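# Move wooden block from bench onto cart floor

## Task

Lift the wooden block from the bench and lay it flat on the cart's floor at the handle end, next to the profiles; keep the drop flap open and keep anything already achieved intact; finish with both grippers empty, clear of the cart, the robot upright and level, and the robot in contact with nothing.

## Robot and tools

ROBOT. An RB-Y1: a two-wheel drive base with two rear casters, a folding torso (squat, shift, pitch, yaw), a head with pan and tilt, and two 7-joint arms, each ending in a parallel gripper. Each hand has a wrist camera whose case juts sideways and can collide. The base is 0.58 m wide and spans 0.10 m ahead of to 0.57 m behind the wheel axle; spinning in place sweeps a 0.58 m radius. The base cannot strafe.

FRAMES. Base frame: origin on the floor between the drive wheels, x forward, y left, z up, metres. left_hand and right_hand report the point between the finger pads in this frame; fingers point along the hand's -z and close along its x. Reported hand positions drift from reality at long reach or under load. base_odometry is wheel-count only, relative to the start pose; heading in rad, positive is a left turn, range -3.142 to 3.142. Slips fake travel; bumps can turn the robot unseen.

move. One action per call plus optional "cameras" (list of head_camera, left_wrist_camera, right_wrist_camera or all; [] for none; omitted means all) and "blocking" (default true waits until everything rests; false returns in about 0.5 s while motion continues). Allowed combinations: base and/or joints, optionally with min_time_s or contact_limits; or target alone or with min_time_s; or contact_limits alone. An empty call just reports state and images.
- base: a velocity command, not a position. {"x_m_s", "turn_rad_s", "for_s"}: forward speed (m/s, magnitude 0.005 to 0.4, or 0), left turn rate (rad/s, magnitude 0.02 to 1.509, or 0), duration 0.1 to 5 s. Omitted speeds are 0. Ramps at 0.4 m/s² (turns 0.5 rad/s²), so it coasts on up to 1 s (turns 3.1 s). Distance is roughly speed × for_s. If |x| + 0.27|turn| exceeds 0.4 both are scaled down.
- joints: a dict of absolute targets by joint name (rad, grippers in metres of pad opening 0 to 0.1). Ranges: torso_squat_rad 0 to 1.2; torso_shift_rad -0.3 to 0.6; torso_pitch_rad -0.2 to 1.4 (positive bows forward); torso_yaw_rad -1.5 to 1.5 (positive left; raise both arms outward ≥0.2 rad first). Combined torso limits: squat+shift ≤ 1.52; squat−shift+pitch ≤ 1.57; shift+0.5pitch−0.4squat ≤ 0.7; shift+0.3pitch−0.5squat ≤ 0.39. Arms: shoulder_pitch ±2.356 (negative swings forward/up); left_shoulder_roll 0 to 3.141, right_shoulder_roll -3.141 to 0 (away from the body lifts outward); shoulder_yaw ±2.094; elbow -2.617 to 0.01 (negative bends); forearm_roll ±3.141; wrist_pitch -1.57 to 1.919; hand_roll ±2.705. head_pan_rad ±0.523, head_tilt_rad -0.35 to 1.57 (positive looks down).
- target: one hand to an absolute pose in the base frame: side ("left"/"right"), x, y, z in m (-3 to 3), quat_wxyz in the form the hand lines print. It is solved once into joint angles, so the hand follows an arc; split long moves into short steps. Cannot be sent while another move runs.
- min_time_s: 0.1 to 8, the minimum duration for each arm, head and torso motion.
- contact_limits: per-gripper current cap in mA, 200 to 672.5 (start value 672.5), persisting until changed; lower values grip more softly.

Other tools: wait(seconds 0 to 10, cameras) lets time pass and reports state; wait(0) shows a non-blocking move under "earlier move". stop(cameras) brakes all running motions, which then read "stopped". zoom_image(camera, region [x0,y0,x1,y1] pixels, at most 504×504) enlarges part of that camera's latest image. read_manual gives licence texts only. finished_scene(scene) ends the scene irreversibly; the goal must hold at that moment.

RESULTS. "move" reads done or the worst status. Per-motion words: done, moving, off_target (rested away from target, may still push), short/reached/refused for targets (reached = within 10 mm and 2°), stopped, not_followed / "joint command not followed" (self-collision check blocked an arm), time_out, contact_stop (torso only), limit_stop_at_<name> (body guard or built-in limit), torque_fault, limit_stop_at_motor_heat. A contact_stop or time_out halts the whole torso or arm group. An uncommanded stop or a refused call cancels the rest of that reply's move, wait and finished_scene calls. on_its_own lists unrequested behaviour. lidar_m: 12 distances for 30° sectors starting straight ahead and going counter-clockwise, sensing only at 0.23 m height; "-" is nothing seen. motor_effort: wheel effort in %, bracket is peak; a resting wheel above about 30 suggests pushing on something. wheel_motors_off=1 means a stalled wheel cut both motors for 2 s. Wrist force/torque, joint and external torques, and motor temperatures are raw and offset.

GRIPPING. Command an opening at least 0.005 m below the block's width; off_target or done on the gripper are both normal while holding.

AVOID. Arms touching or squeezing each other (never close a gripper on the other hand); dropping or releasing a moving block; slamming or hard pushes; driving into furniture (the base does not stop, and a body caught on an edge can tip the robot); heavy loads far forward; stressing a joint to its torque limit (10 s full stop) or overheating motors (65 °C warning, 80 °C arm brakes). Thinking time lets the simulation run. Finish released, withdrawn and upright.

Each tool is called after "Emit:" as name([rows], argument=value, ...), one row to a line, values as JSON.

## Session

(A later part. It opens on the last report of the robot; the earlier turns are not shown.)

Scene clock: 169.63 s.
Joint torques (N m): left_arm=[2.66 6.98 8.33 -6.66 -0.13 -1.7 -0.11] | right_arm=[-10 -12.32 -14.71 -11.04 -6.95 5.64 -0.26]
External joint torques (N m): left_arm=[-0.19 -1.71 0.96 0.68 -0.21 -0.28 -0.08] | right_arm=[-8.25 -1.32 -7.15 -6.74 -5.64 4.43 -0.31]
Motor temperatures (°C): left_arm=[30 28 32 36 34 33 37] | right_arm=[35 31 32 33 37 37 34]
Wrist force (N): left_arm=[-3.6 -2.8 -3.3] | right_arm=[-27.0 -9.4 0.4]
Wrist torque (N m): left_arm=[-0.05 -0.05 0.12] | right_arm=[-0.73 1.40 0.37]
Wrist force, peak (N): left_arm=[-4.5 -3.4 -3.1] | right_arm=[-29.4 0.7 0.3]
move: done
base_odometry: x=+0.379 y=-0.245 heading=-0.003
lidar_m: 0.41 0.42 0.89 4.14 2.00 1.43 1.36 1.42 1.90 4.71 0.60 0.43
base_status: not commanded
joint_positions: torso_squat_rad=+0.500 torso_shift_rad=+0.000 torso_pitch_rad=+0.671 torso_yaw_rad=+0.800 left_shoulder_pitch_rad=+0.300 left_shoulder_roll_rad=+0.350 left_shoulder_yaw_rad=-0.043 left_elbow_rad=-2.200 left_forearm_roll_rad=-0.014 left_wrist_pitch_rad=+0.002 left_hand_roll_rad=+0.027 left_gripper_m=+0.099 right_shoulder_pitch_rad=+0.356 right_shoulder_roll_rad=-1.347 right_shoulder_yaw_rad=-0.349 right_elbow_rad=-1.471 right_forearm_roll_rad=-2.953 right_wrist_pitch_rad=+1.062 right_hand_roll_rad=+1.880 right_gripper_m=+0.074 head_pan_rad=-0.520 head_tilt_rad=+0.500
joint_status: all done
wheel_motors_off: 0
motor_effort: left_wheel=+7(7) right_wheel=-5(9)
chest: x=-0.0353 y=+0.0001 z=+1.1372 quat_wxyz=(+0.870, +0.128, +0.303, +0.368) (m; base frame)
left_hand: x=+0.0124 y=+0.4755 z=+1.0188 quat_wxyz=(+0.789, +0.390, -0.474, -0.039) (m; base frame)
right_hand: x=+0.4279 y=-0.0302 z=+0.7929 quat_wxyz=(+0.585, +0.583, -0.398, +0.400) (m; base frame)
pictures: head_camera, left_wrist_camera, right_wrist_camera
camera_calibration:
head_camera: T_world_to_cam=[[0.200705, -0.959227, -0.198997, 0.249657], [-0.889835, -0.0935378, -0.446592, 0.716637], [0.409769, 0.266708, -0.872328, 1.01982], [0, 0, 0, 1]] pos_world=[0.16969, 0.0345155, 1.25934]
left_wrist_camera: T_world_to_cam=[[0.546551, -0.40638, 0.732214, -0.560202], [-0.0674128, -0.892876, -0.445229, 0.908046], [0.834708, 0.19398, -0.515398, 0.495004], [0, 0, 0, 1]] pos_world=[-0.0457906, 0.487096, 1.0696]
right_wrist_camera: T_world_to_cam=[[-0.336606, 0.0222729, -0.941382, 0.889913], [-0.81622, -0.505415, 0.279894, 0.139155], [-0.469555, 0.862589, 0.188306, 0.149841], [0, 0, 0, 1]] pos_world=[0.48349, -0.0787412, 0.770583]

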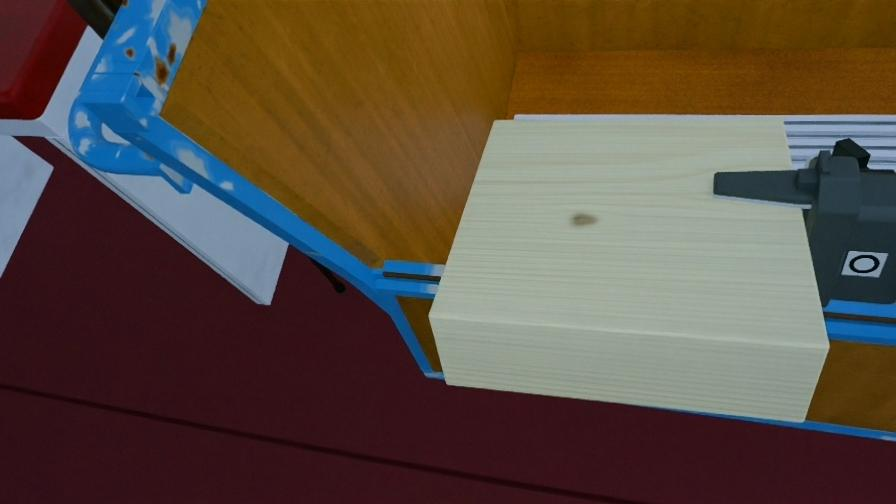

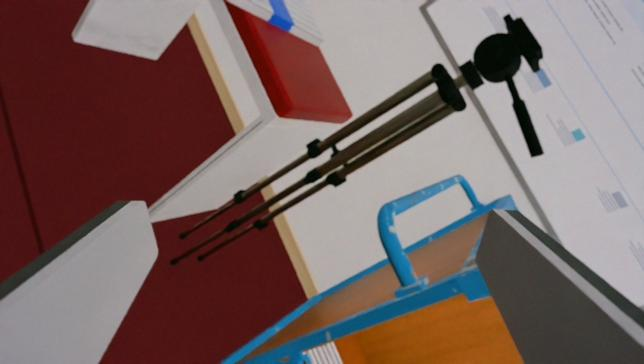

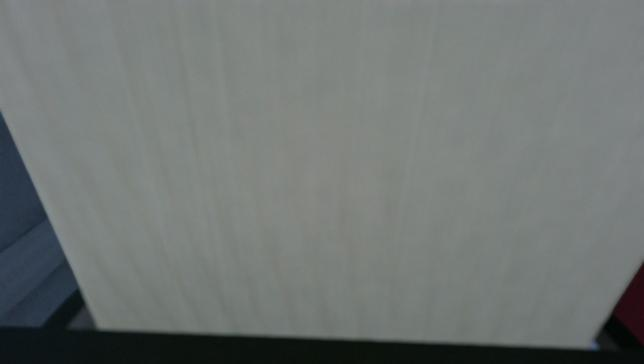

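Emit:
move(target={"side": "left", "x": 0.28, "y": 0.36, "z": 1.0, "quat_wxyz": [0.966, 0, -0.259, 0]}, min_time_s=3)

Scene clock: 175.43 s.
Joint torques (N m): left_arm=[-11.57 11.31 10.68 -2.95 -0.17 -1.15 0.07] | right_arm=[-9.64 -12.26 -14.73 -11.47 -6.92 5.7 -0.2]
External joint torques (N m): left_arm=[0.26 -1.56 0.19 0.89 0.1 -0.13 0.1] | right_arm=[-7.9 -1.25 -7.17 -7.17 -5.6 4.49 -0.25]
Motor temperatures (°C): left_arm=[30 28 32 36 34 32 37] | right_arm=[34 31 32 33 37 37 34]
Wrist force (N): left_arm=[-3.0 2.0 -6.1] | right_arm=[-26.9 -9.2 0.3]
Wrist torque (N m): left_arm=[-0.37 -0.06 0.11] | right_arm=[-0.75 1.45 0.36]
Wrist force, peak (N): left_arm=[-2.6 1.3 -7.5] | right_arm=[-27.5 -9.4 0.4]
move: done
base_odometry: x=+0.379 y=-0.245 heading=-0.003
lidar_m: 0.40 0.43 0.88 4.12 2.02 1.43 1.36 1.41 1.89 4.70 0.60 0.43
base_status: not commanded
joint_positions: torso_squat_rad=+0.500 torso_shift_rad=+0.000 torso_pitch_rad=+0.671 torso_yaw_rad=+0.800 left_shoulder_pitch_rad=-1.041 left_shoulder_roll_rad=+0.709 left_shoulder_yaw_rad=-0.369 left_elbow_rad=-1.918 left_forearm_roll_rad=+1.018 left_wrist_pitch_rad=+1.154 left_hand_roll_rad=+0.330 left_gripper_m=+0.099 right_shoulder_pitch_rad=+0.356 right_shoulder_roll_rad=-1.347 right_shoulder_yaw_rad=-0.349 right_elbow_rad=-1.471 right_forearm_roll_rad=-2.953 right_wrist_pitch_rad=+1.062 right_hand_roll_rad=+1.880 right_gripper_m=+0.074 head_pan_rad=-0.520 head_tilt_rad=+0.500
joint_status: all done
wheel_motors_off: 0
motor_effort: left_wheel=+7(8) right_wheel=-5(9)
chest: x=-0.0354 y=+0.0001 z=+1.1372 quat_wxyz=(+0.870, +0.128, +0.303, +0.368) (m; base frame)
left_hand: x=+0.2801 y=+0.3600 z=+1.0002 quat_wxyz=(+0.966, +0.000, -0.259, +0.000) (m; base frame)
left_hand_status: reached (checked arc, planned for 3.0 s): 0 mm and 0.0 deg off.
right_hand: x=+0.4279 y=-0.0302 z=+0.7929 quat_wxyz=(+0.585, +0.583, -0.398, +0.400) (m; base frame)
pictures: head_camera, left_wrist_camera, right_wrist_camera
camera_calibration:
head_camera: T_world_to_cam=[[0.200724, -0.959225, -0.198988, 0.249642], [-0.889831, -0.093558, -0.446596, 0.716642], [0.409769, 0.266709, -0.872328, 1.01982], [0, 0, 0, 1]] pos_world=[0.16969, 0.0345154, 1.25934]
left_wrist_camera: T_world_to_cam=[[0.869619, 0.0268497, 0.492993, -0.746837], [-0.205778, -0.887948, 0.411344, -0.0051189], [0.448797, -0.45916, -0.766651, 0.878892], [0, 0, 0, 1]] pos_world=[0.253967, 0.419059, 1.04409]
right_wrist_camera: T_world_to_cam=[[-0.336549, 0.0222388, -0.941403, 0.889899], [-0.816283, -0.505319, 0.279882, 0.139204], [-0.469485, 0.862646, 0.188218, 0.14988], [0, 0, 0, 1]] pos_world=[0.48349, -0.0787414, 0.770583]

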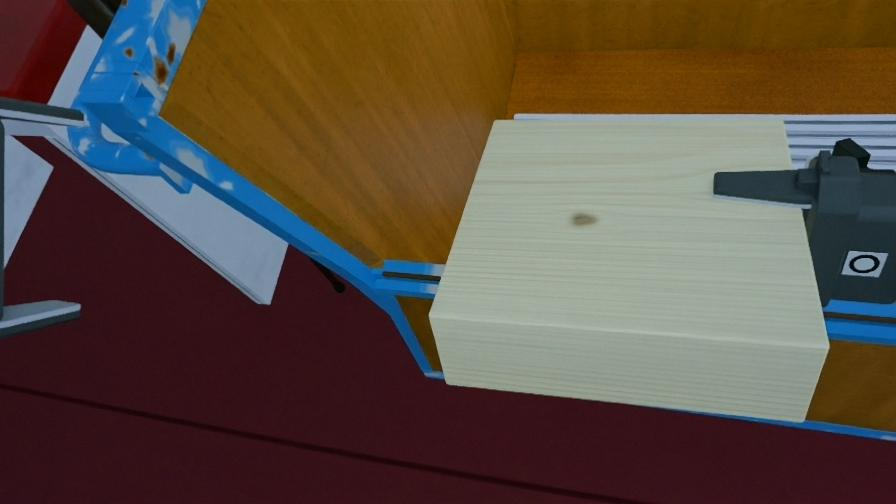

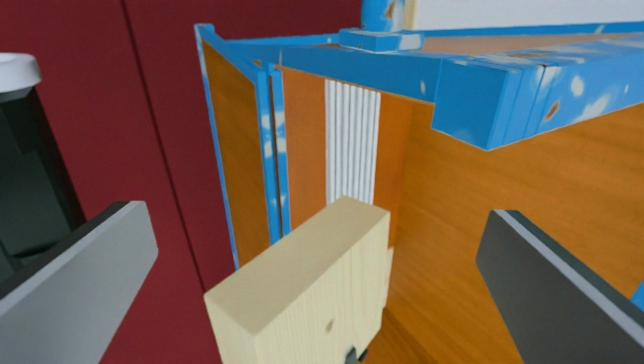

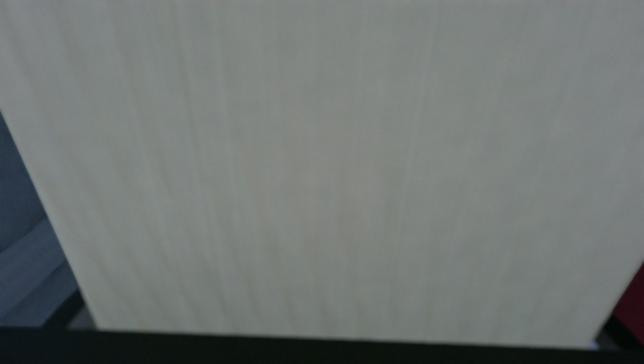

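Emit:
zoom_image(camera="left_wrist_camera", region=[230, 40, 450, 270])

Scaled by 2.191 from the camera's 644x364 image, which has a finer 1265x715 frame.

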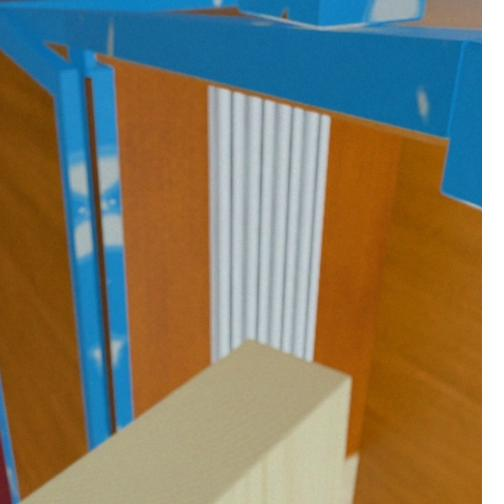

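Emit:
move(target={"side": "left", "x": 0.12, "y": 0.36, "z": 1.03, "quat_wxyz": [0.966, 0, -0.259, 0]}, min_time_s=2, cameras=[])

Emit:
move(target={"side": "right", "x": 0.42, "y": -0.04, "z": 0.84, "quat_wxyz": [0.627, 0.627, -0.3268, 0.3268]}, min_time_s=2, cameras=[])

Emit:
move(base={"x_m_s": 0.1, "for_s": 1.2})

Scene clock: 192.60 s.
Joint torques (N m): left_arm=[-3.68 10 10.76 -2.6 -0.02 -1.65 -0.33] | right_arm=[-10.19 -12.37 -14.45 -11.33 -6.91 5.66 -0.23]
External joint torques (N m): left_arm=[1.12 -1.52 1.88 -0.2 0.21 -0.64 -0.3] | right_arm=[-8.45 -1.37 -6.89 -7.03 -5.6 4.45 -0.28]
Motor temperatures (°C): left_arm=[31 28 32 36 34 32 37] | right_arm=[34 31 32 33 38 37 34]
Wrist force (N): left_arm=[-2.4 1.6 -7.2] | right_arm=[-26.6 -9.2 0.5]
Wrist torque (N m): left_arm=[-0.30 0.02 0.13] | right_arm=[-0.71 1.46 0.36]
Wrist force, peak (N): left_arm=[-3.1 2.0 -8.1] | right_arm=[-27.5 -9.4 0.1]
move: done
base_odometry: x=+0.379 y=-0.245 heading=-0.003
lidar_m: 0.40 0.43 0.88 4.12 2.00 1.42 1.35 1.42 1.89 4.70 0.60 0.43
base_status: not commanded
joint_positions: torso_squat_rad=+0.500 torso_shift_rad=+0.000 torso_pitch_rad=+0.671 torso_yaw_rad=+0.800 left_shoulder_pitch_rad=-0.402 left_shoulder_roll_rad=+1.049 left_shoulder_yaw_rad=-0.091 left_elbow_rad=-2.428 left_forearm_roll_rad=+1.146 left_wrist_pitch_rad=+0.983 left_hand_roll_rad=+0.311 left_gripper_m=+0.099 right_shoulder_pitch_rad=+0.356 right_shoulder_roll_rad=-1.347 right_shoulder_yaw_rad=-0.349 right_elbow_rad=-1.471 right_forearm_roll_rad=-2.953 right_wrist_pitch_rad=+1.062 right_hand_roll_rad=+1.880 right_gripper_m=+0.074 head_pan_rad=-0.520 head_tilt_rad=+0.500
joint_status: all done
wheel_motors_off: 0
motor_effort: left_wheel=+6(7) right_wheel=-6(8)
chest: x=-0.0354 y=+0.0001 z=+1.1372 quat_wxyz=(+0.870, +0.128, +0.303, +0.368) (m; base frame)
left_hand: x=+0.1206 y=+0.3600 z=+1.0297 quat_wxyz=(+0.967, +0.005, -0.255, +0.001) (m; base frame)
left_hand_status: reached (checked arc, planned for 2.0 s): 1 mm and 0.8 deg off.
right_hand: x=+0.4279 y=-0.0302 z=+0.7929 quat_wxyz=(+0.585, +0.583, -0.398, +0.400) (m; base frame)
pictures: none
No camera images: "cameras" was empty.

Scene clock: 194.93 s.
Joint torques (N m): left_arm=[-3.68 10.35 11.01 -2.62 -0.14 -1.49 -0.23] | right_arm=[-5.72 -10.37 -15.28 -11.88 -6.76 5.46 -0.47]
External joint torques (N m): left_arm=[1.12 -1.17 2.13 -0.22 0.1 -0.48 -0.2] | right_arm=[-5.17 -2.96 -7.18 -7.74 -5.46 4.3 -0.52]
Motor temperatures (°C): left_arm=[31 28 32 36 34 32 37] | right_arm=[34 31 32 32 38 38 34]
Wrist force (N): left_arm=[-2.8 1.4 -7.3] | right_arm=[-24.3 -15.5 0.4]
Wrist torque (N m): left_arm=[-0.30 -0.03 0.12] | right_arm=[-1.11 1.22 0.32]
Wrist force, peak (N): left_arm=[-3.0 1.2 -7.8] | right_arm=[-27.2 -10.0 0.4]
move: done
base_odometry: x=+0.379 y=-0.245 heading=-0.003
lidar_m: 0.40 0.43 0.88 4.13 2.01 1.43 1.35 1.41 1.88 4.71 0.60 0.42
base_status: not commanded
joint_positions: torso_squat_rad=+0.500 torso_shift_rad=+0.000 torso_pitch_rad=+0.671 torso_yaw_rad=+0.800 left_shoulder_pitch_rad=-0.402 left_shoulder_roll_rad=+1.049 left_shoulder_yaw_rad=-0.091 left_elbow_rad=-2.428 left_forearm_roll_rad=+1.146 left_wrist_pitch_rad=+0.983 left_hand_roll_rad=+0.311 left_gripper_m=+0.099 right_shoulder_pitch_rad=+0.640 right_shoulder_roll_rad=-1.351 right_shoulder_yaw_rad=-0.609 right_elbow_rad=-1.672 right_forearm_roll_rad=-3.011 right_wrist_pitch_rad=+1.000 right_hand_roll_rad=+1.606 right_gripper_m=+0.074 head_pan_rad=-0.520 head_tilt_rad=+0.500
joint_status: all done
wheel_motors_off: 0
motor_effort: left_wheel=+7(8) right_wheel=-6(8)
chest: x=-0.0354 y=+0.0001 z=+1.1372 quat_wxyz=(+0.870, +0.128, +0.303, +0.368) (m; base frame)
left_hand: x=+0.1206 y=+0.3600 z=+1.0297 quat_wxyz=(+0.967, +0.005, -0.255, +0.001) (m; base frame)
right_hand: x=+0.4198 y=-0.0408 z=+0.8383 quat_wxyz=(+0.628, +0.626, -0.326, +0.326) (m; base frame)
right_hand_status: reached (checked arc, planned for 2.0 s): 2 mm and 0.2 deg off.
pictures: none
No camera images: "cameras" was empty.

Scene clock: 196.80 s.
Joint torques (N m): left_arm=[-4.57 9.95 10.93 -2.57 -0.12 -1.44 -0.34] | right_arm=[-6.72 -9.4 -14.52 -11.28 -6.61 5.6 -0.66]
External joint torques (N m): left_arm=[0.24 -1.57 2.05 -0.17 0.11 -0.43 -0.31] | right_arm=[-6.17 -1.99 -6.42 -7.15 -5.3 4.44 -0.7]
Motor temperatures (°C): left_arm=[31 28 32 36 34 32 37] | right_arm=[34 31 32 32 38 38 34]
Wrist force (N): left_arm=[-2.5 1.3 -6.4] | right_arm=[-24.2 -14.7 0.1]
Wrist torque (N m): left_arm=[-0.31 0.01 0.10] | right_arm=[-1.21 1.26 0.32]
Wrist force, peak (N): left_arm=[-2.7 1.1 -7.7] | right_arm=[-25.3 -15.8 0.7]
move: done
base_odometry: x=+0.499 y=-0.245 heading=-0.002
lidar_m: 0.28 0.30 0.40 1.60 2.19 1.56 1.48 1.54 2.07 4.89 0.44 0.30
base_status: done (sent for 1.2 of 1.2 s)
joint_positions: torso_squat_rad=+0.500 torso_shift_rad=+0.000 torso_pitch_rad=+0.671 torso_yaw_rad=+0.800 left_shoulder_pitch_rad=-0.402 left_shoulder_roll_rad=+1.049 left_shoulder_yaw_rad=-0.091 left_elbow_rad=-2.428 left_forearm_roll_rad=+1.146 left_wrist_pitch_rad=+0.983 left_hand_roll_rad=+0.311 left_gripper_m=+0.099 right_shoulder_pitch_rad=+0.641 right_shoulder_roll_rad=-1.352 right_shoulder_yaw_rad=-0.609 right_elbow_rad=-1.672 right_forearm_roll_rad=-3.011 right_wrist_pitch_rad=+1.000 right_hand_roll_rad=+1.606 right_gripper_m=+0.074 head_pan_rad=-0.520 head_tilt_rad=+0.500
joint_status: not commanded
wheel_motors_off: 0
motor_effort: left_wheel=+4(30) right_wheel=-6(19)
chest: x=-0.0354 y=+0.0001 z=+1.1372 quat_wxyz=(+0.870, +0.128, +0.303, +0.368) (m; base frame)
left_hand: x=+0.1206 y=+0.3600 z=+1.0298 quat_wxyz=(+0.967, +0.005, -0.255, +0.001) (m; base frame)
right_hand: x=+0.4198 y=-0.0408 z=+0.8384 quat_wxyz=(+0.628, +0.626, -0.326, +0.327) (m; base frame)
pictures: head_camera, left_wrist_camera, right_wrist_camera
camera_calibration:
head_camera: T_world_to_cam=[[0.200715, -0.959231, -0.198971, 0.249621], [-0.889794, -0.093533, -0.446674, 0.716733], [0.409853, 0.266697, -0.872292, 1.01976], [0, 0, 0, 1]] pos_world=[0.16969, 0.0345155, 1.25934]
left_wrist_camera: T_world_to_cam=[[0.8743, 0.0260646, 0.484685, -0.614551], [-0.197946, -0.892602, 0.405066, -0.0427782], [0.443189, -0.450091, -0.775243, 0.979429], [0, 0, 0, 1]] pos_world=[0.0947623, 0.418666, 1.07449]
right_wrist_camera: T_world_to_cam=[[-0.549842, 0.0243533, -0.834913, 0.930573], [-0.727496, -0.505086, 0.464368, -0.0773855], [-0.410394, 0.862725, 0.295435, 0.0319753], [0, 0, 0, 1]] pos_world=[0.468493, -0.0893347, 0.803437]

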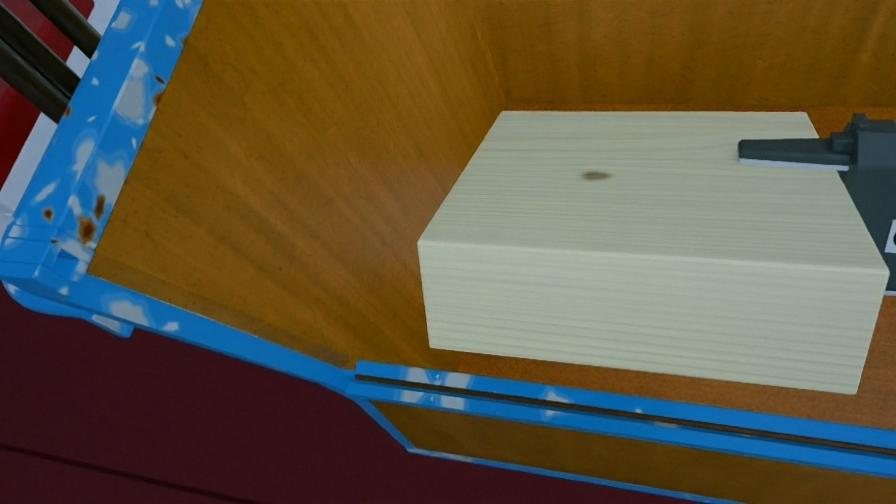

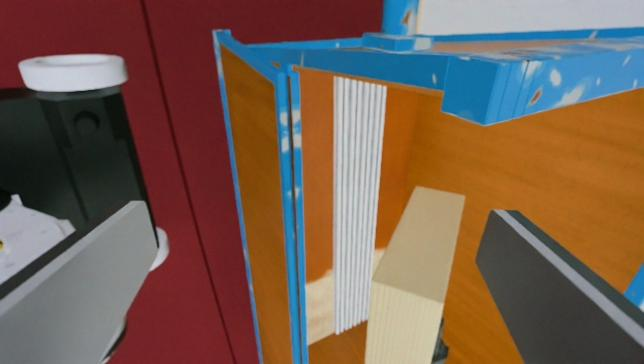

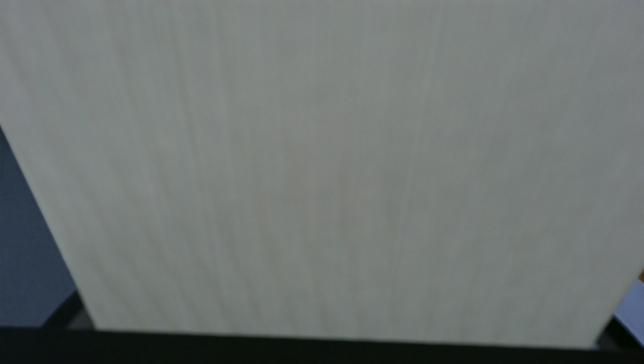

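Emit:
move(target={"side": "left", "x": 0.04, "y": 0.36, "z": 1.12, "quat_wxyz": [0.966, 0, -0.259, 0]}, min_time_s=1.5, cameras=[])

Emit:
move(joints={"torso_squat_rad": 0.85, "torso_shift_rad": 0.15}, min_time_s=2.5)

Scene clock: 202.63 s.
Joint torques (N m): left_arm=[-0.13 6.76 9.74 0.81 -0.09 -1.18 -0.2] | right_arm=[-6.48 -9.72 -14.56 -11.27 -6.58 5.51 -0.55]
External joint torques (N m): left_arm=[0.42 -2.16 1.81 -0.15 -0.13 -0.09 -0.18] | right_arm=[-5.93 -2.32 -6.45 -7.14 -5.28 4.35 -0.6]
Motor temperatures (°C): left_arm=[30 28 32 36 34 32 37] | right_arm=[34 30 32 32 38 38 34]
Wrist force (N): left_arm=[-2.5 1.7 -7.0] | right_arm=[-23.5 -15.1 0.3]
Wrist torque (N m): left_arm=[-0.29 0.02 0.09] | right_arm=[-1.10 1.28 0.32]
Wrist force, peak (N): left_arm=[-3.3 1.4 -7.8] | right_arm=[-24.4 -15.0 0.5]
move: done
base_odometry: x=+0.499 y=-0.245 heading=-0.002
lidar_m: 0.29 0.30 0.41 1.60 2.20 1.57 1.48 1.55 2.06 4.88 0.42 0.31
base_status: not commanded
joint_positions: torso_squat_rad=+0.500 torso_shift_rad=+0.000 torso_pitch_rad=+0.671 torso_yaw_rad=+0.800 left_shoulder_pitch_rad=+0.149 left_shoulder_roll_rad=+1.029 left_shoulder_yaw_rad=+0.639 left_elbow_rad=-2.571 left_forearm_roll_rad=+1.687 left_wrist_pitch_rad=+1.072 left_hand_roll_rad=-0.033 left_gripper_m=+0.099 right_shoulder_pitch_rad=+0.641 right_shoulder_roll_rad=-1.352 right_shoulder_yaw_rad=-0.609 right_elbow_rad=-1.672 right_forearm_roll_rad=-3.011 right_wrist_pitch_rad=+1.000 right_hand_roll_rad=+1.606 right_gripper_m=+0.074 head_pan_rad=-0.520 head_tilt_rad=+0.500
joint_status: all done
wheel_motors_off: 0
motor_effort: left_wheel=+6(6) right_wheel=-5(9)
chest: x=-0.0354 y=+0.0001 z=+1.1372 quat_wxyz=(+0.870, +0.128, +0.303, +0.368) (m; base frame)
left_hand: x=+0.0401 y=+0.3600 z=+1.1200 quat_wxyz=(+0.966, +0.001, -0.259, +0.000) (m; base frame)
left_hand_status: reached (checked arc, planned for 1.5 s): 0 mm and 0.1 deg off.
right_hand: x=+0.4198 y=-0.0408 z=+0.8384 quat_wxyz=(+0.628, +0.626, -0.326, +0.327) (m; base frame)
pictures: none
No camera images: "cameras" was empty.

Scene clock: 205.43 s.
Joint torques (N m): left_arm=[-0.5 7.1 9.85 0.72 -0.01 -1.21 -0.15] | right_arm=[-6.64 -9.37 -14.45 -11.48 -6.58 5.47 -0.5]
External joint torques (N m): left_arm=[0.04 -1.82 1.92 -0.24 -0.06 -0.11 -0.12] | right_arm=[-6.08 -1.96 -6.35 -7.35 -5.28 4.31 -0.54]
Motor temperatures (°C): left_arm=[30 28 32 36 34 32 37] | right_arm=[34 30 32 32 38 38 34]
Wrist force (N): left_arm=[-2.1 1.3 -6.8] | right_arm=[-23.4 -14.6 1.2]
Wrist torque (N m): left_arm=[-0.31 0.06 0.13] | right_arm=[-1.12 1.29 0.31]
Wrist force, peak (N): left_arm=[-2.9 2.3 -7.7] | right_arm=[-24.3 -15.3 0.6]
move: done
base_odometry: x=+0.499 y=-0.245 heading=-0.002
lidar_m: 0.29 0.30 0.41 1.62 2.21 1.54 1.48 1.54 2.05 4.89 0.44 0.30
base_status: not commanded
joint_positions: torso_squat_rad=+0.850 torso_shift_rad=+0.150 torso_pitch_rad=+0.671 torso_yaw_rad=+0.800 left_shoulder_pitch_rad=+0.149 left_shoulder_roll_rad=+1.029 left_shoulder_yaw_rad=+0.639 left_elbow_rad=-2.571 left_forearm_roll_rad=+1.687 left_wrist_pitch_rad=+1.072 left_hand_roll_rad=-0.033 left_gripper_m=+0.099 right_shoulder_pitch_rad=+0.641 right_shoulder_roll_rad=-1.352 right_shoulder_yaw_rad=-0.609 right_elbow_rad=-1.672 right_forearm_roll_rad=-3.011 right_wrist_pitch_rad=+1.000 right_hand_roll_rad=+1.606 right_gripper_m=+0.074 head_pan_rad=-0.520 head_tilt_rad=+0.500
joint_status: all done
wheel_motors_off: 0
motor_effort: left_wheel=+5(7) right_wheel=-5(7)
chest: x=+0.0336 y=+0.0001 z=+0.9797 quat_wxyz=(+0.870, +0.128, +0.303, +0.368) (m; base frame)
left_hand: x=+0.1091 y=+0.3599 z=+0.9626 quat_wxyz=(+0.966, +0.001, -0.259, +0.000) (m; base frame)
right_hand: x=+0.4888 y=-0.0408 z=+0.6809 quat_wxyz=(+0.628, +0.626, -0.326, +0.327) (m; base frame)
pictures: head_camera, left_wrist_camera, right_wrist_camera
camera_calibration:
head_camera: T_world_to_cam=[[0.200656, -0.959233, -0.199022, 0.204429], [-0.889792, -0.0934496, -0.446696, 0.7077], [0.409887, 0.26672, -0.872269, 0.854129], [0, 0, 0, 1]] pos_world=[0.23859, 0.0344157, 1.10184]
left_wrist_camera: T_world_to_cam=[[0.869749, 0.0270855, 0.492751, -0.579459], [-0.204986, -0.88845, 0.410656, -0.0240909], [0.448907, -0.458174, -0.767176, 0.926869], [0, 0, 0, 1]] pos_world=[0.0829675, 0.418959, 1.00649]
right_wrist_camera: T_world_to_cam=[[-0.54976, 0.0243496, -0.834968, 0.837004], [-0.727491, -0.50519, 0.464263, 0.0460062], [-0.410512, 0.862665, 0.295447, 0.106873], [0, 0, 0, 1]] pos_world=[0.537493, -0.0893346, 0.645937]

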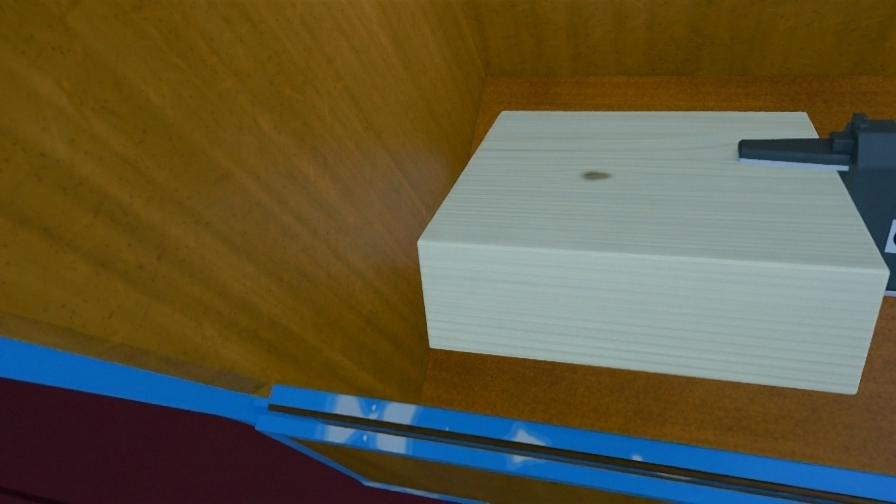

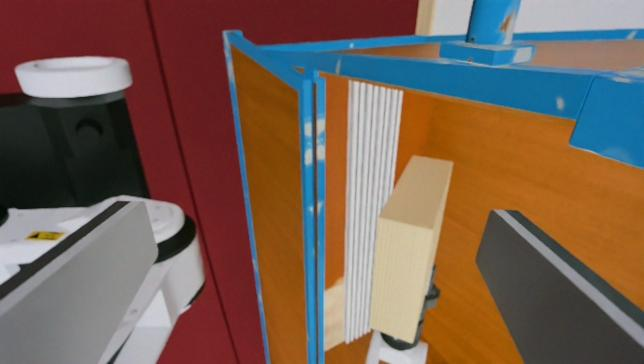

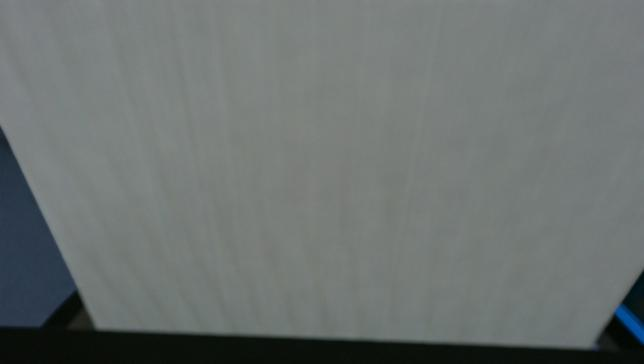

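Emit:
move(joints={"torso_squat_rad": 1.15, "torso_shift_rad": 0.3}, min_time_s=2.5)

Scene clock: 208.77 s.
Joint torques (N m): left_arm=[-0.32 7.89 9.52 1.01 -0.04 -1.39 -0.19] | right_arm=[-24.47 17.34 -8.95 -12 -6.62 5.56 -0.58]
External joint torques (N m): left_arm=[0.32 -1.1 1.58 0.13 -0.1 -0.28 -0.16] | right_arm=[-23.8 24.87 -0.72 -8 -5.3 4.37 -0.62]
Motor temperatures (°C): left_arm=[30 28 32 36 34 32 37] | right_arm=[34 30 32 32 38 38 34]
Wrist force (N): left_arm=[-1.9 2.3 -6.8] | right_arm=[-24.3 -15.0 0.2]
Wrist torque (N m): left_arm=[-0.37 0.08 0.18] | right_arm=[-1.16 1.31 0.22]
Wrist force, peak (N): left_arm=[-3.7 1.4 -9.6] | right_arm=[-29.4 -17.2 1.2]
move: contact_stop
base_odometry: x=+0.499 y=-0.245 heading=-0.002
lidar_m: 0.28 0.30 0.41 1.62 2.18 1.54 1.47 1.53 2.04 4.86 0.42 0.30
base_status: not commanded
joint_positions: torso_squat_rad=+1.126 torso_shift_rad=+0.283 torso_pitch_rad=+0.657 torso_yaw_rad=+0.796 left_shoulder_pitch_rad=+0.149 left_shoulder_roll_rad=+1.029 left_shoulder_yaw_rad=+0.639 left_elbow_rad=-2.571 left_forearm_roll_rad=+1.687 left_wrist_pitch_rad=+1.072 left_hand_roll_rad=-0.033 left_gripper_m=+0.099 right_shoulder_pitch_rad=+0.645 right_shoulder_roll_rad=-1.358 right_shoulder_yaw_rad=-0.610 right_elbow_rad=-1.672 right_forearm_roll_rad=-3.011 right_wrist_pitch_rad=+1.000 right_hand_roll_rad=+1.606 right_gripper_m=+0.074 head_pan_rad=-0.520 head_tilt_rad=+0.500
joint_status: torso_squat_rad contact_stop (moved +0.276 of +0.300); the others done
wheel_motors_off: 0
on_its_own: torso_squat_rad is held at +1.126, not at your +1.150, since a contact_stop
motor_effort: left_wheel=+8(23) right_wheel=-26(32)
chest: x=+0.0449 y=+0.0013 z=+0.8148 quat_wxyz=(+0.873, +0.124, +0.298, +0.367) (m; base frame)
left_hand: x=+0.1213 y=+0.3608 z=+0.7969 quat_wxyz=(+0.964, -0.002, -0.266, +0.000) (m; base frame)
right_hand: x=+0.5039 y=-0.0415 z=+0.5226 quat_wxyz=(+0.628, +0.621, -0.328, +0.334) (m; base frame)
pictures: head_camera, left_wrist_camera, right_wrist_camera
camera_calibration:
head_camera: T_world_to_cam=[[0.201684, -0.960608, -0.191195, 0.164028], [-0.883408, -0.0941069, -0.459057, 0.653991], [0.422981, 0.261488, -0.867589, 0.700935], [0, 0, 0, 1]] pos_world=[0.248177, 0.0358253, 0.939704]
left_wrist_camera: T_world_to_cam=[[0.862577, 0.0280826, 0.505145, -0.517888], [-0.212588, -0.885915, 0.412263, 0.0459682], [0.459093, -0.462997, -0.7582, 0.788099], [0, 0, 0, 1]] pos_world=[0.0946797, 0.420155, 0.840194]
right_wrist_camera: T_world_to_cam=[[-0.536764, 0.014188, -0.843613, 0.710712], [-0.732699, -0.503629, 0.457723, 0.136239], [-0.418374, 0.863804, 0.280725, 0.172146], [0, 0, 0, 1]] pos_world=[0.553328, -0.09017, 0.488881]

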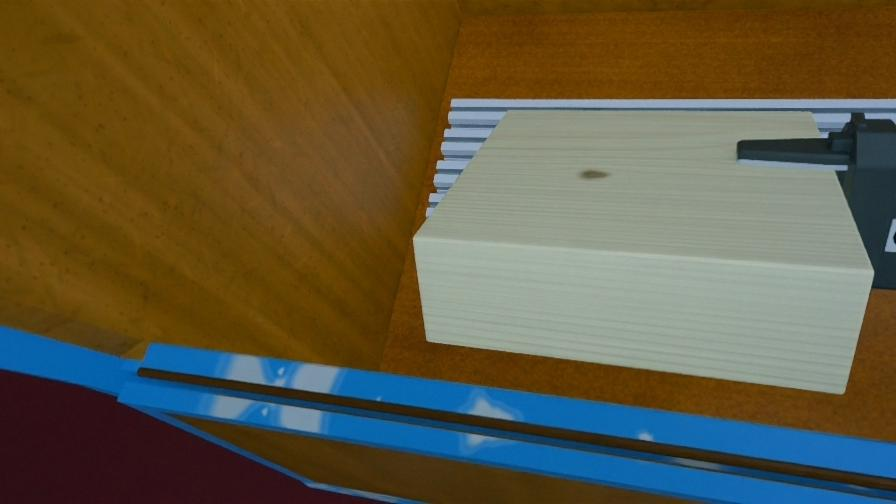

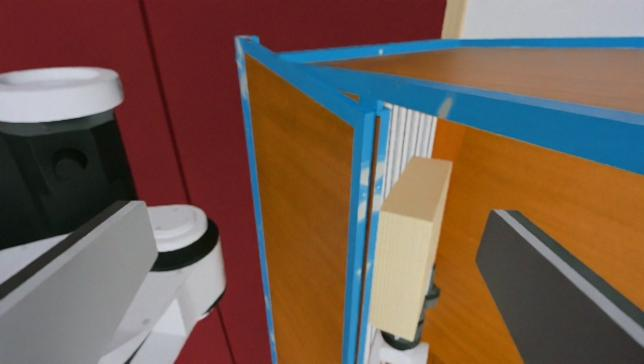

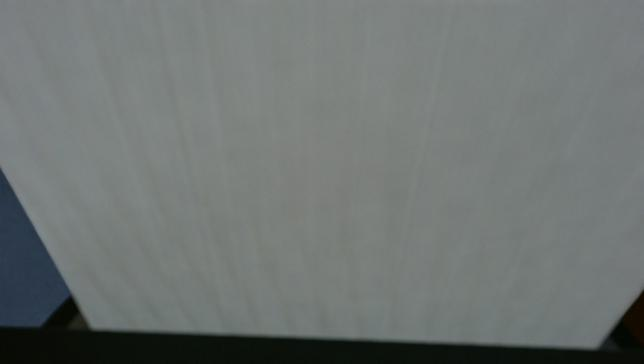

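Emit:
move(joints={"torso_squat_rad": 0.8, "torso_shift_rad": 0.15, "torso_pitch_rad": 0.67, "torso_yaw_rad": 0.8}, min_time_s=2, cameras=[])

Emit:
move(target={"side": "right", "x": 0.48, "y": -0.15, "z": 0.82, "quat_wxyz": [0.627, 0.627, -0.3268, 0.3268]}, min_time_s=2, cameras=["head_camera", "left_wrist_camera"])

Scene clock: 221.83 s.
Joint torques (N m): left_arm=[-0.19 8.01 9.54 1 -0.01 -1.35 -0.11] | right_arm=[-8.96 -6.86 -12.89 -11.5 -6.65 5.47 -0.54]
External joint torques (N m): left_arm=[0.35 -0.9 1.61 0.04 -0.05 -0.25 -0.08] | right_arm=[-8.41 0.54 -4.79 -7.37 -5.35 4.31 -0.59]
Motor temperatures (°C): left_arm=[30 28 32 36 34 32 37] | right_arm=[34 31 32 32 38 38 34]
Wrist force (N): left_arm=[-1.5 0.8 -6.9] | right_arm=[-24.1 -15.1 0.3]
Wrist torque (N m): left_arm=[-0.22 0.08 0.11] | right_arm=[-1.17 1.26 0.23]
Wrist force, peak (N): left_arm=[-2.3 2.2 -7.7] | right_arm=[-25.7 -15.7 2.2]
move: done
base_odometry: x=+0.499 y=-0.245 heading=-0.002
lidar_m: 0.27 0.30 0.40 1.60 2.19 1.56 1.48 1.54 2.05 4.89 0.44 0.30
base_status: not commanded
joint_positions: torso_squat_rad=+0.800 torso_shift_rad=+0.150 torso_pitch_rad=+0.671 torso_yaw_rad=+0.800 left_shoulder_pitch_rad=+0.149 left_shoulder_roll_rad=+1.029 left_shoulder_yaw_rad=+0.639 left_elbow_rad=-2.571 left_forearm_roll_rad=+1.687 left_wrist_pitch_rad=+1.072 left_hand_roll_rad=-0.033 left_gripper_m=+0.099 right_shoulder_pitch_rad=+0.641 right_shoulder_roll_rad=-1.352 right_shoulder_yaw_rad=-0.609 right_elbow_rad=-1.672 right_forearm_roll_rad=-3.011 right_wrist_pitch_rad=+1.000 right_hand_roll_rad=+1.606 right_gripper_m=+0.074 head_pan_rad=-0.520 head_tilt_rad=+0.500
joint_status: all done
wheel_motors_off: 0
motor_effort: left_wheel=+7(9) right_wheel=-3(26)
chest: x=+0.0374 y=+0.0001 z=+1.0051 quat_wxyz=(+0.870, +0.128, +0.303, +0.368) (m; base frame)
left_hand: x=+0.1129 y=+0.3600 z=+0.9879 quat_wxyz=(+0.966, +0.000, -0.259, +0.000) (m; base frame)
right_hand: x=+0.4926 y=-0.0408 z=+0.7063 quat_wxyz=(+0.628, +0.626, -0.326, +0.327) (m; base frame)
pictures: none
No camera images: "cameras" was empty.

Scene clock: 224.17 s.
Joint torques (N m): left_arm=[-0.52 7.67 9.66 1.05 -0.05 -1.29 -0.19] | right_arm=[0.71 0.42 -15.43 -6.98 -8.3 3.04 -0.16]
External joint torques (N m): left_arm=[0.02 -1.25 1.73 0.09 -0.1 -0.2 -0.16] | right_arm=[-4.07 1.5 -6.19 -4.57 -6.59 2.39 -0.2]
Motor temperatures (°C): left_arm=[30 28 32 36 34 32 37] | right_arm=[34 30 32 32 38 38 34]
Wrist force (N): left_arm=[-2.7 1.4 -6.5] | right_arm=[-23.1 -14.4 0.3]
Wrist torque (N m): left_arm=[-0.29 -0.03 0.12] | right_arm=[-1.29 1.35 0.00]
Wrist force, peak (N): left_arm=[-2.4 2.0 -7.7] | right_arm=[-23.0 -23.6 1.8]
move: done
base_odometry: x=+0.499 y=-0.245 heading=-0.002
lidar_m: 0.28 0.30 0.40 1.61 2.19 1.55 1.47 1.54 2.06 4.89 0.43 0.31
base_status: not commanded
joint_positions: torso_squat_rad=+0.800 torso_shift_rad=+0.150 torso_pitch_rad=+0.671 torso_yaw_rad=+0.800 left_shoulder_pitch_rad=+0.149 left_shoulder_roll_rad=+1.029 left_shoulder_yaw_rad=+0.639 left_elbow_rad=-2.571 left_forearm_roll_rad=+1.687 left_wrist_pitch_rad=+1.072 left_hand_roll_rad=-0.033 left_gripper_m=+0.099 right_shoulder_pitch_rad=+1.010 right_shoulder_roll_rad=-1.092 right_shoulder_yaw_rad=-1.232 right_elbow_rad=-1.781 right_forearm_roll_rad=-2.967 right_wrist_pitch_rad=+1.289 right_hand_roll_rad=+1.296 right_gripper_m=+0.074 head_pan_rad=-0.520 head_tilt_rad=+0.500
joint_status: all done
wheel_motors_off: 0
motor_effort: left_wheel=+5(7) right_wheel=-5(7)
chest: x=+0.0374 y=+0.0001 z=+1.0051 quat_wxyz=(+0.870, +0.128, +0.303, +0.368) (m; base frame)
left_hand: x=+0.1129 y=+0.3599 z=+0.9880 quat_wxyz=(+0.966, +0.001, -0.259, +0.000) (m; base frame)
right_hand: x=+0.4799 y=-0.1502 z=+0.8188 quat_wxyz=(+0.628, +0.626, -0.326, +0.326) (m; base frame)
right_hand_status: reached (checked arc, planned for 2.0 s): 1 mm and 0.2 deg off.
pictures: head_camera, left_wrist_camera
camera_calibration:
head_camera: T_world_to_cam=[[0.200656, -0.959233, -0.199022, 0.208702], [-0.889792, -0.0934496, -0.446696, 0.722516], [0.409887, 0.26672, -0.872269, 0.874686], [0, 0, 0, 1]] pos_world=[0.24249, 0.0344157, 1.12724]
left_wrist_camera: T_world_to_cam=[[0.869728, 0.0272029, 0.492781, -0.595359], [-0.204901, -0.888457, 0.410683, -0.0337753], [0.448986, -0.458154, -0.767142, 0.944599], [0, 0, 0, 1]] pos_world=[0.0867677, 0.418959, 1.03189]

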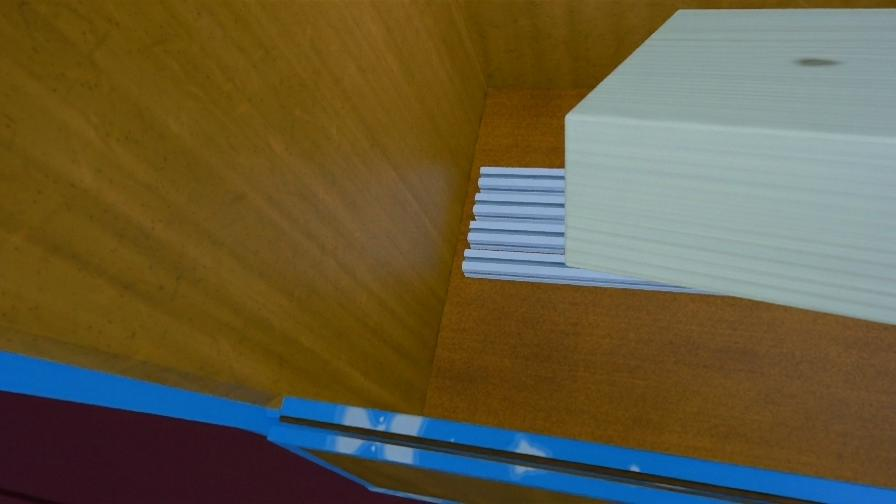

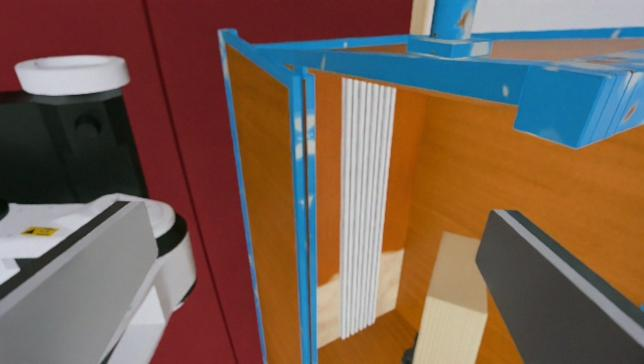

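Emit:
move(target={"side": "left", "x": -0.03, "y": 0.42, "z": 1.08, "quat_wxyz": [0.966, 0, -0.259, 0]}, min_time_s=1.5, cameras=[])

Emit:
move(joints={"torso_squat_rad": 0.85, "torso_shift_rad": 0.35, "torso_pitch_rad": 0.9, "torso_yaw_rad": 1.0}, min_time_s=3)

Scene clock: 230.00 s.
Joint torques (N m): left_arm=[3.57 8.36 10.68 2.77 0.69 -0.95 -0.11] | right_arm=[0.72 -0.27 -15.77 -6.83 -8.44 3.02 -0.2]
External joint torques (N m): left_arm=[-0.18 -1.83 1.69 0.65 0.03 -0.05 -0.09] | right_arm=[-4.06 0.81 -6.53 -4.42 -6.71 2.38 -0.25]
Motor temperatures (°C): left_arm=[30 28 32 35 34 32 37] | right_arm=[34 30 32 32 38 37 34]
Wrist force (N): left_arm=[-2.5 0.9 -6.7] | right_arm=[-23.9 -14.8 0.7]
Wrist torque (N m): left_arm=[-0.27 -0.01 0.12] | right_arm=[-1.21 1.28 -0.04]
Wrist force, peak (N): left_arm=[-2.0 1.7 -8.1] | right_arm=[-23.9 -15.2 0.2]
move: done
base_odometry: x=+0.499 y=-0.245 heading=-0.002
lidar_m: 0.28 0.30 0.40 1.61 2.18 1.56 1.47 1.55 2.05 4.89 0.43 0.31
base_status: not commanded
joint_positions: torso_squat_rad=+0.800 torso_shift_rad=+0.150 torso_pitch_rad=+0.671 torso_yaw_rad=+0.800 left_shoulder_pitch_rad=+0.453 left_shoulder_roll_rad=+0.819 left_shoulder_yaw_rad=+1.140 left_elbow_rad=-2.143 left_forearm_roll_rad=+2.174 left_wrist_pitch_rad=+1.528 left_hand_roll_rad=-0.683 left_gripper_m=+0.099 right_shoulder_pitch_rad=+1.010 right_shoulder_roll_rad=-1.092 right_shoulder_yaw_rad=-1.232 right_elbow_rad=-1.781 right_forearm_roll_rad=-2.967 right_wrist_pitch_rad=+1.289 right_hand_roll_rad=+1.296 right_gripper_m=+0.074 head_pan_rad=-0.520 head_tilt_rad=+0.500
joint_status: all done
wheel_motors_off: 0
motor_effort: left_wheel=+6(6) right_wheel=-5(7)
chest: x=+0.0374 y=+0.0001 z=+1.0051 quat_wxyz=(+0.870, +0.128, +0.303, +0.368) (m; base frame)
left_hand: x=-0.0300 y=+0.4200 z=+1.0800 quat_wxyz=(+0.966, +0.000, -0.259, +0.000) (m; base frame)
left_hand_status: reached (checked arc, planned for 1.5 s): 0 mm and 0.0 deg off.
right_hand: x=+0.4799 y=-0.1502 z=+0.8188 quat_wxyz=(+0.628, +0.626, -0.326, +0.326) (m; base frame)
pictures: none
No camera images: "cameras" was empty.

Scene clock: 233.30 s.
Joint torques (N m): left_arm=[3.87 7.53 10.24 4.58 0.2 -0.95 -0.13] | right_arm=[0.37 1.38 -13.47 -9.98 -7.79 4.7 -0.2]
External joint torques (N m): left_arm=[0.01 -1.29 1.89 0.22 0.03 -0.17 -0.11] | right_arm=[-4.16 0.5 -5.7 -5.88 -6.21 3.68 -0.24]
Motor temperatures (°C): left_arm=[30 28 32 35 34 32 37] | right_arm=[34 30 32 32 38 37 34]
Wrist force (N): left_arm=[-0.5 0.4 -7.9] | right_arm=[-20.0 -18.7 4.9]
Wrist torque (N m): left_arm=[-0.26 0.16 0.09] | right_arm=[-1.47 0.99 -0.03]
Wrist force, peak (N): left_arm=[-2.5 0.8 -8.4] | right_arm=[-20.7 -19.1 4.0]
move: done
base_odometry: x=+0.499 y=-0.245 heading=-0.002
lidar_m: 0.28 0.30 0.40 1.60 2.19 1.56 1.48 1.55 2.05 4.88 0.45 0.31
base_status: not commanded
joint_positions: torso_squat_rad=+0.850 torso_shift_rad=+0.350 torso_pitch_rad=+0.901 torso_yaw_rad=+1.000 left_shoulder_pitch_rad=+0.453 left_shoulder_roll_rad=+0.819 left_shoulder_yaw_rad=+1.140 left_elbow_rad=-2.143 left_forearm_roll_rad=+2.174 left_wrist_pitch_rad=+1.528 left_hand_roll_rad=-0.683 left_gripper_m=+0.099 right_shoulder_pitch_rad=+1.010 right_shoulder_roll_rad=-1.092 right_shoulder_yaw_rad=-1.233 right_elbow_rad=-1.781 right_forearm_roll_rad=-2.967 right_wrist_pitch_rad=+1.288 right_hand_roll_rad=+1.296 right_gripper_m=+0.074 head_pan_rad=-0.520 head_tilt_rad=+0.500
joint_status: all done
wheel_motors_off: 0
motor_effort: left_wheel=+6(7) right_wheel=-5(7)
chest: x=+0.1732 y=+0.0001 z=+0.9066 quat_wxyz=(+0.790, +0.209, +0.382, +0.432) (m; base frame)
left_hand: x=+0.0741 y=+0.3919 z=+1.0587 quat_wxyz=(+0.984, +0.087, -0.146, +0.050) (m; base frame)
right_hand: x=+0.5746 y=-0.0555 z=+0.6081 quat_wxyz=(+0.591, +0.724, -0.230, +0.272) (m; base frame)
pictures: head_camera, left_wrist_camera, right_wrist_camera
camera_calibration:
head_camera: T_world_to_cam=[[0.264827, -0.884293, -0.384568, 0.318965], [-0.951492, -0.174858, -0.253154, 0.634457], [0.156617, 0.432956, -0.887705, 0.790956], [0, 0, 0, 1]] pos_world=[0.395333, 0.0505492, 0.985415]
left_wrist_camera: T_world_to_cam=[[0.95135, 0.100893, 0.291126, -0.418839], [0.00842351, -0.953031, 0.302756, 0.0813943], [0.307998, -0.285574, -0.907515, 1.12234], [0, 0, 0, 1]] pos_world=[0.0520981, 0.44034, 1.11583]
right_wrist_camera: T_world_to_cam=[[-0.729984, 0.0417859, -0.682186, 0.835298], [-0.529948, -0.664914, 0.526351, -0.025405], [-0.431601, 0.74575, 0.507521, 0.0529353], [0, 0, 0, 1]] pos_world=[0.619137, -0.0912723, 0.556335]

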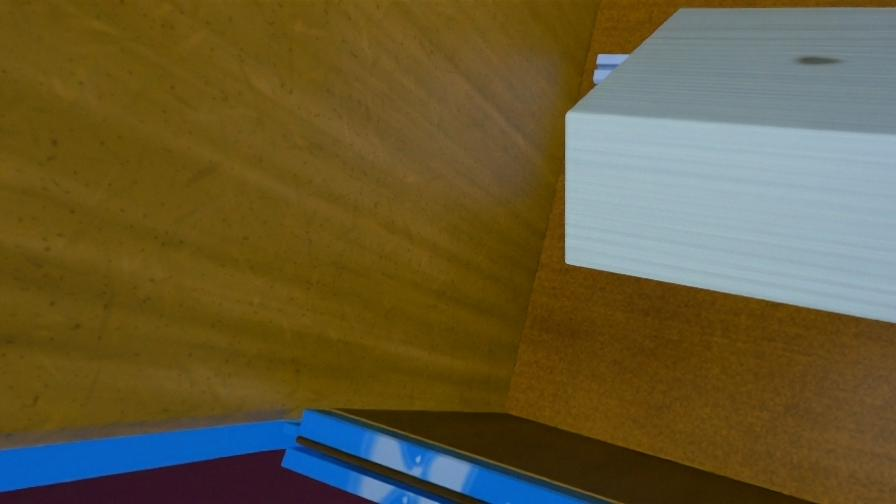

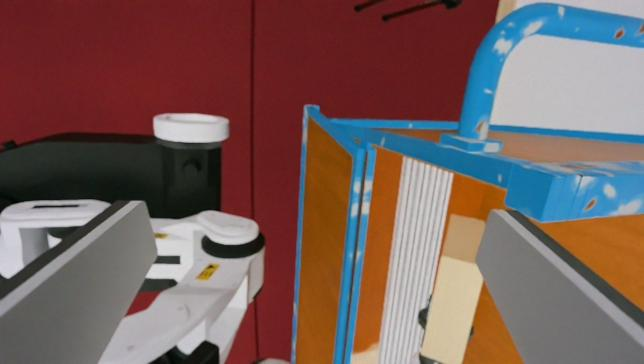

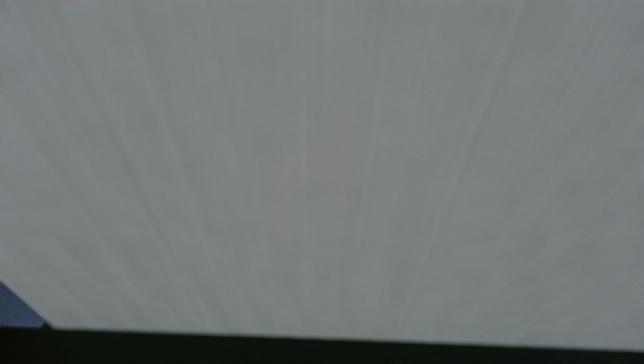

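Emit:
move(target={"side": "right", "x": 0.50, "y": -0.03, "z": 0.56, "quat_wxyz": [0.627, 0.627, -0.3268, 0.3268]}, min_time_s=3, cameras=["head_camera","left_wrist_camera"])

Scene clock: 238.93 s.
Joint torques (N m): left_arm=[3.86 7.49 10.12 4.54 0.2 -1.12 -0.24] | right_arm=[1.07 2.6 -6.18 -15.32 -6.14 5.34 0.11]
External joint torques (N m): left_arm=[0 -1.33 1.76 0.18 0.03 -0.33 -0.23] | right_arm=[-5.88 0.64 -0.61 -9.57 -4.85 4.17 0.06]
Motor temperatures (°C): left_arm=[30 28 32 35 34 32 37] | right_arm=[34 30 32 32 38 37 34]
Wrist force (N): left_arm=[-1.4 0.3 -8.1] | right_arm=[-23.7 -14.6 0.2]
Wrist torque (N m): left_arm=[-0.26 0.06 0.10] | right_arm=[-1.22 1.34 -0.01]
Wrist force, peak (N): left_arm=[-1.8 0.8 -8.2] | right_arm=[-21.4 -18.6 2.7]
move: done
base_odometry: x=+0.499 y=-0.245 heading=-0.002
lidar_m: 0.28 0.29 0.40 1.60 2.20 1.55 1.47 1.53 2.05 4.89 0.44 0.30
base_status: not commanded
joint_positions: torso_squat_rad=+0.850 torso_shift_rad=+0.350 torso_pitch_rad=+0.901 torso_yaw_rad=+1.000 left_shoulder_pitch_rad=+0.453 left_shoulder_roll_rad=+0.819 left_shoulder_yaw_rad=+1.140 left_elbow_rad=-2.143 left_forearm_roll_rad=+2.174 left_wrist_pitch_rad=+1.528 left_hand_roll_rad=-0.683 left_gripper_m=+0.099 right_shoulder_pitch_rad=+0.972 right_shoulder_roll_rad=-0.834 right_shoulder_yaw_rad=-1.019 right_elbow_rad=-2.071 right_forearm_roll_rad=-2.755 right_wrist_pitch_rad=+0.994 right_hand_roll_rad=+1.616 right_gripper_m=+0.074 head_pan_rad=-0.520 head_tilt_rad=+0.500
joint_status: all done
wheel_motors_off: 0
motor_effort: left_wheel=+5(6) right_wheel=-5(6)
chest: x=+0.1732 y=+0.0001 z=+0.9066 quat_wxyz=(+0.790, +0.209, +0.382, +0.432) (m; base frame)
left_hand: x=+0.0741 y=+0.3919 z=+1.0587 quat_wxyz=(+0.984, +0.087, -0.146, +0.050) (m; base frame)
right_hand: x=+0.5001 y=-0.0307 z=+0.5588 quat_wxyz=(+0.629, +0.626, -0.326, +0.327) (m; base frame)
right_hand_status: reached (checked arc, planned for 3.0 s): 1 mm and 0.3 deg off.
pictures: head_camera, left_wrist_camera
camera_calibration:
head_camera: T_world_to_cam=[[0.264821, -0.884305, -0.384545, 0.318945], [-0.951478, -0.174816, -0.253238, 0.634532], [0.156715, 0.432949, -0.887691, 0.790904], [0, 0, 0, 1]] pos_world=[0.395333, 0.0505493, 0.985415]
left_wrist_camera: T_world_to_cam=[[0.95135, 0.100893, 0.291126, -0.418839], [0.00842351, -0.953031, 0.302756, 0.0813943], [0.307998, -0.285574, -0.907515, 1.12234], [0, 0, 0, 1]] pos_world=[0.0520981, 0.44034, 1.11583]

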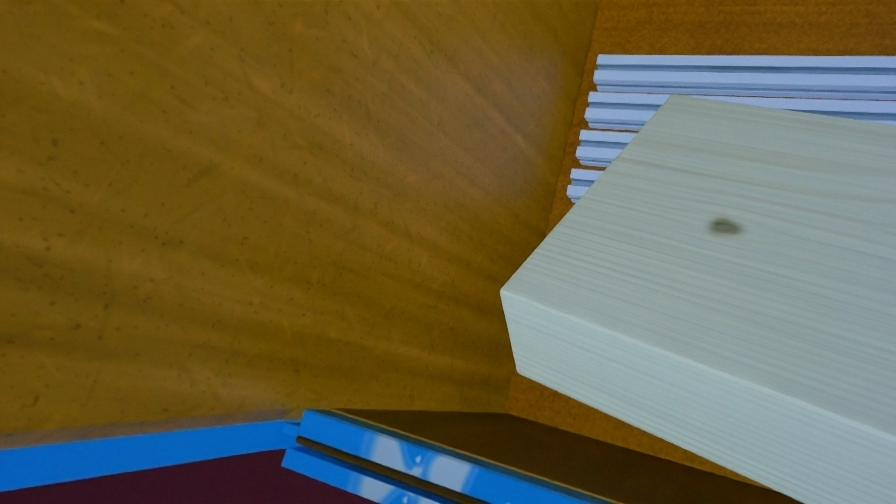

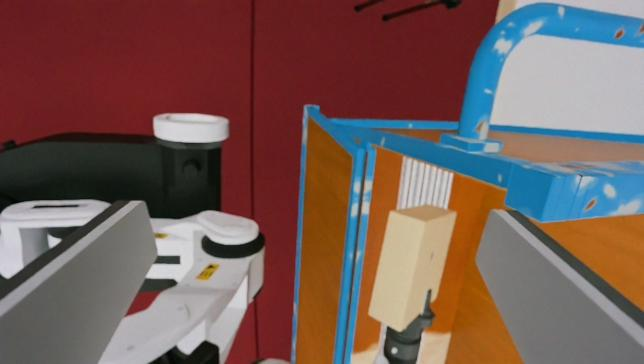

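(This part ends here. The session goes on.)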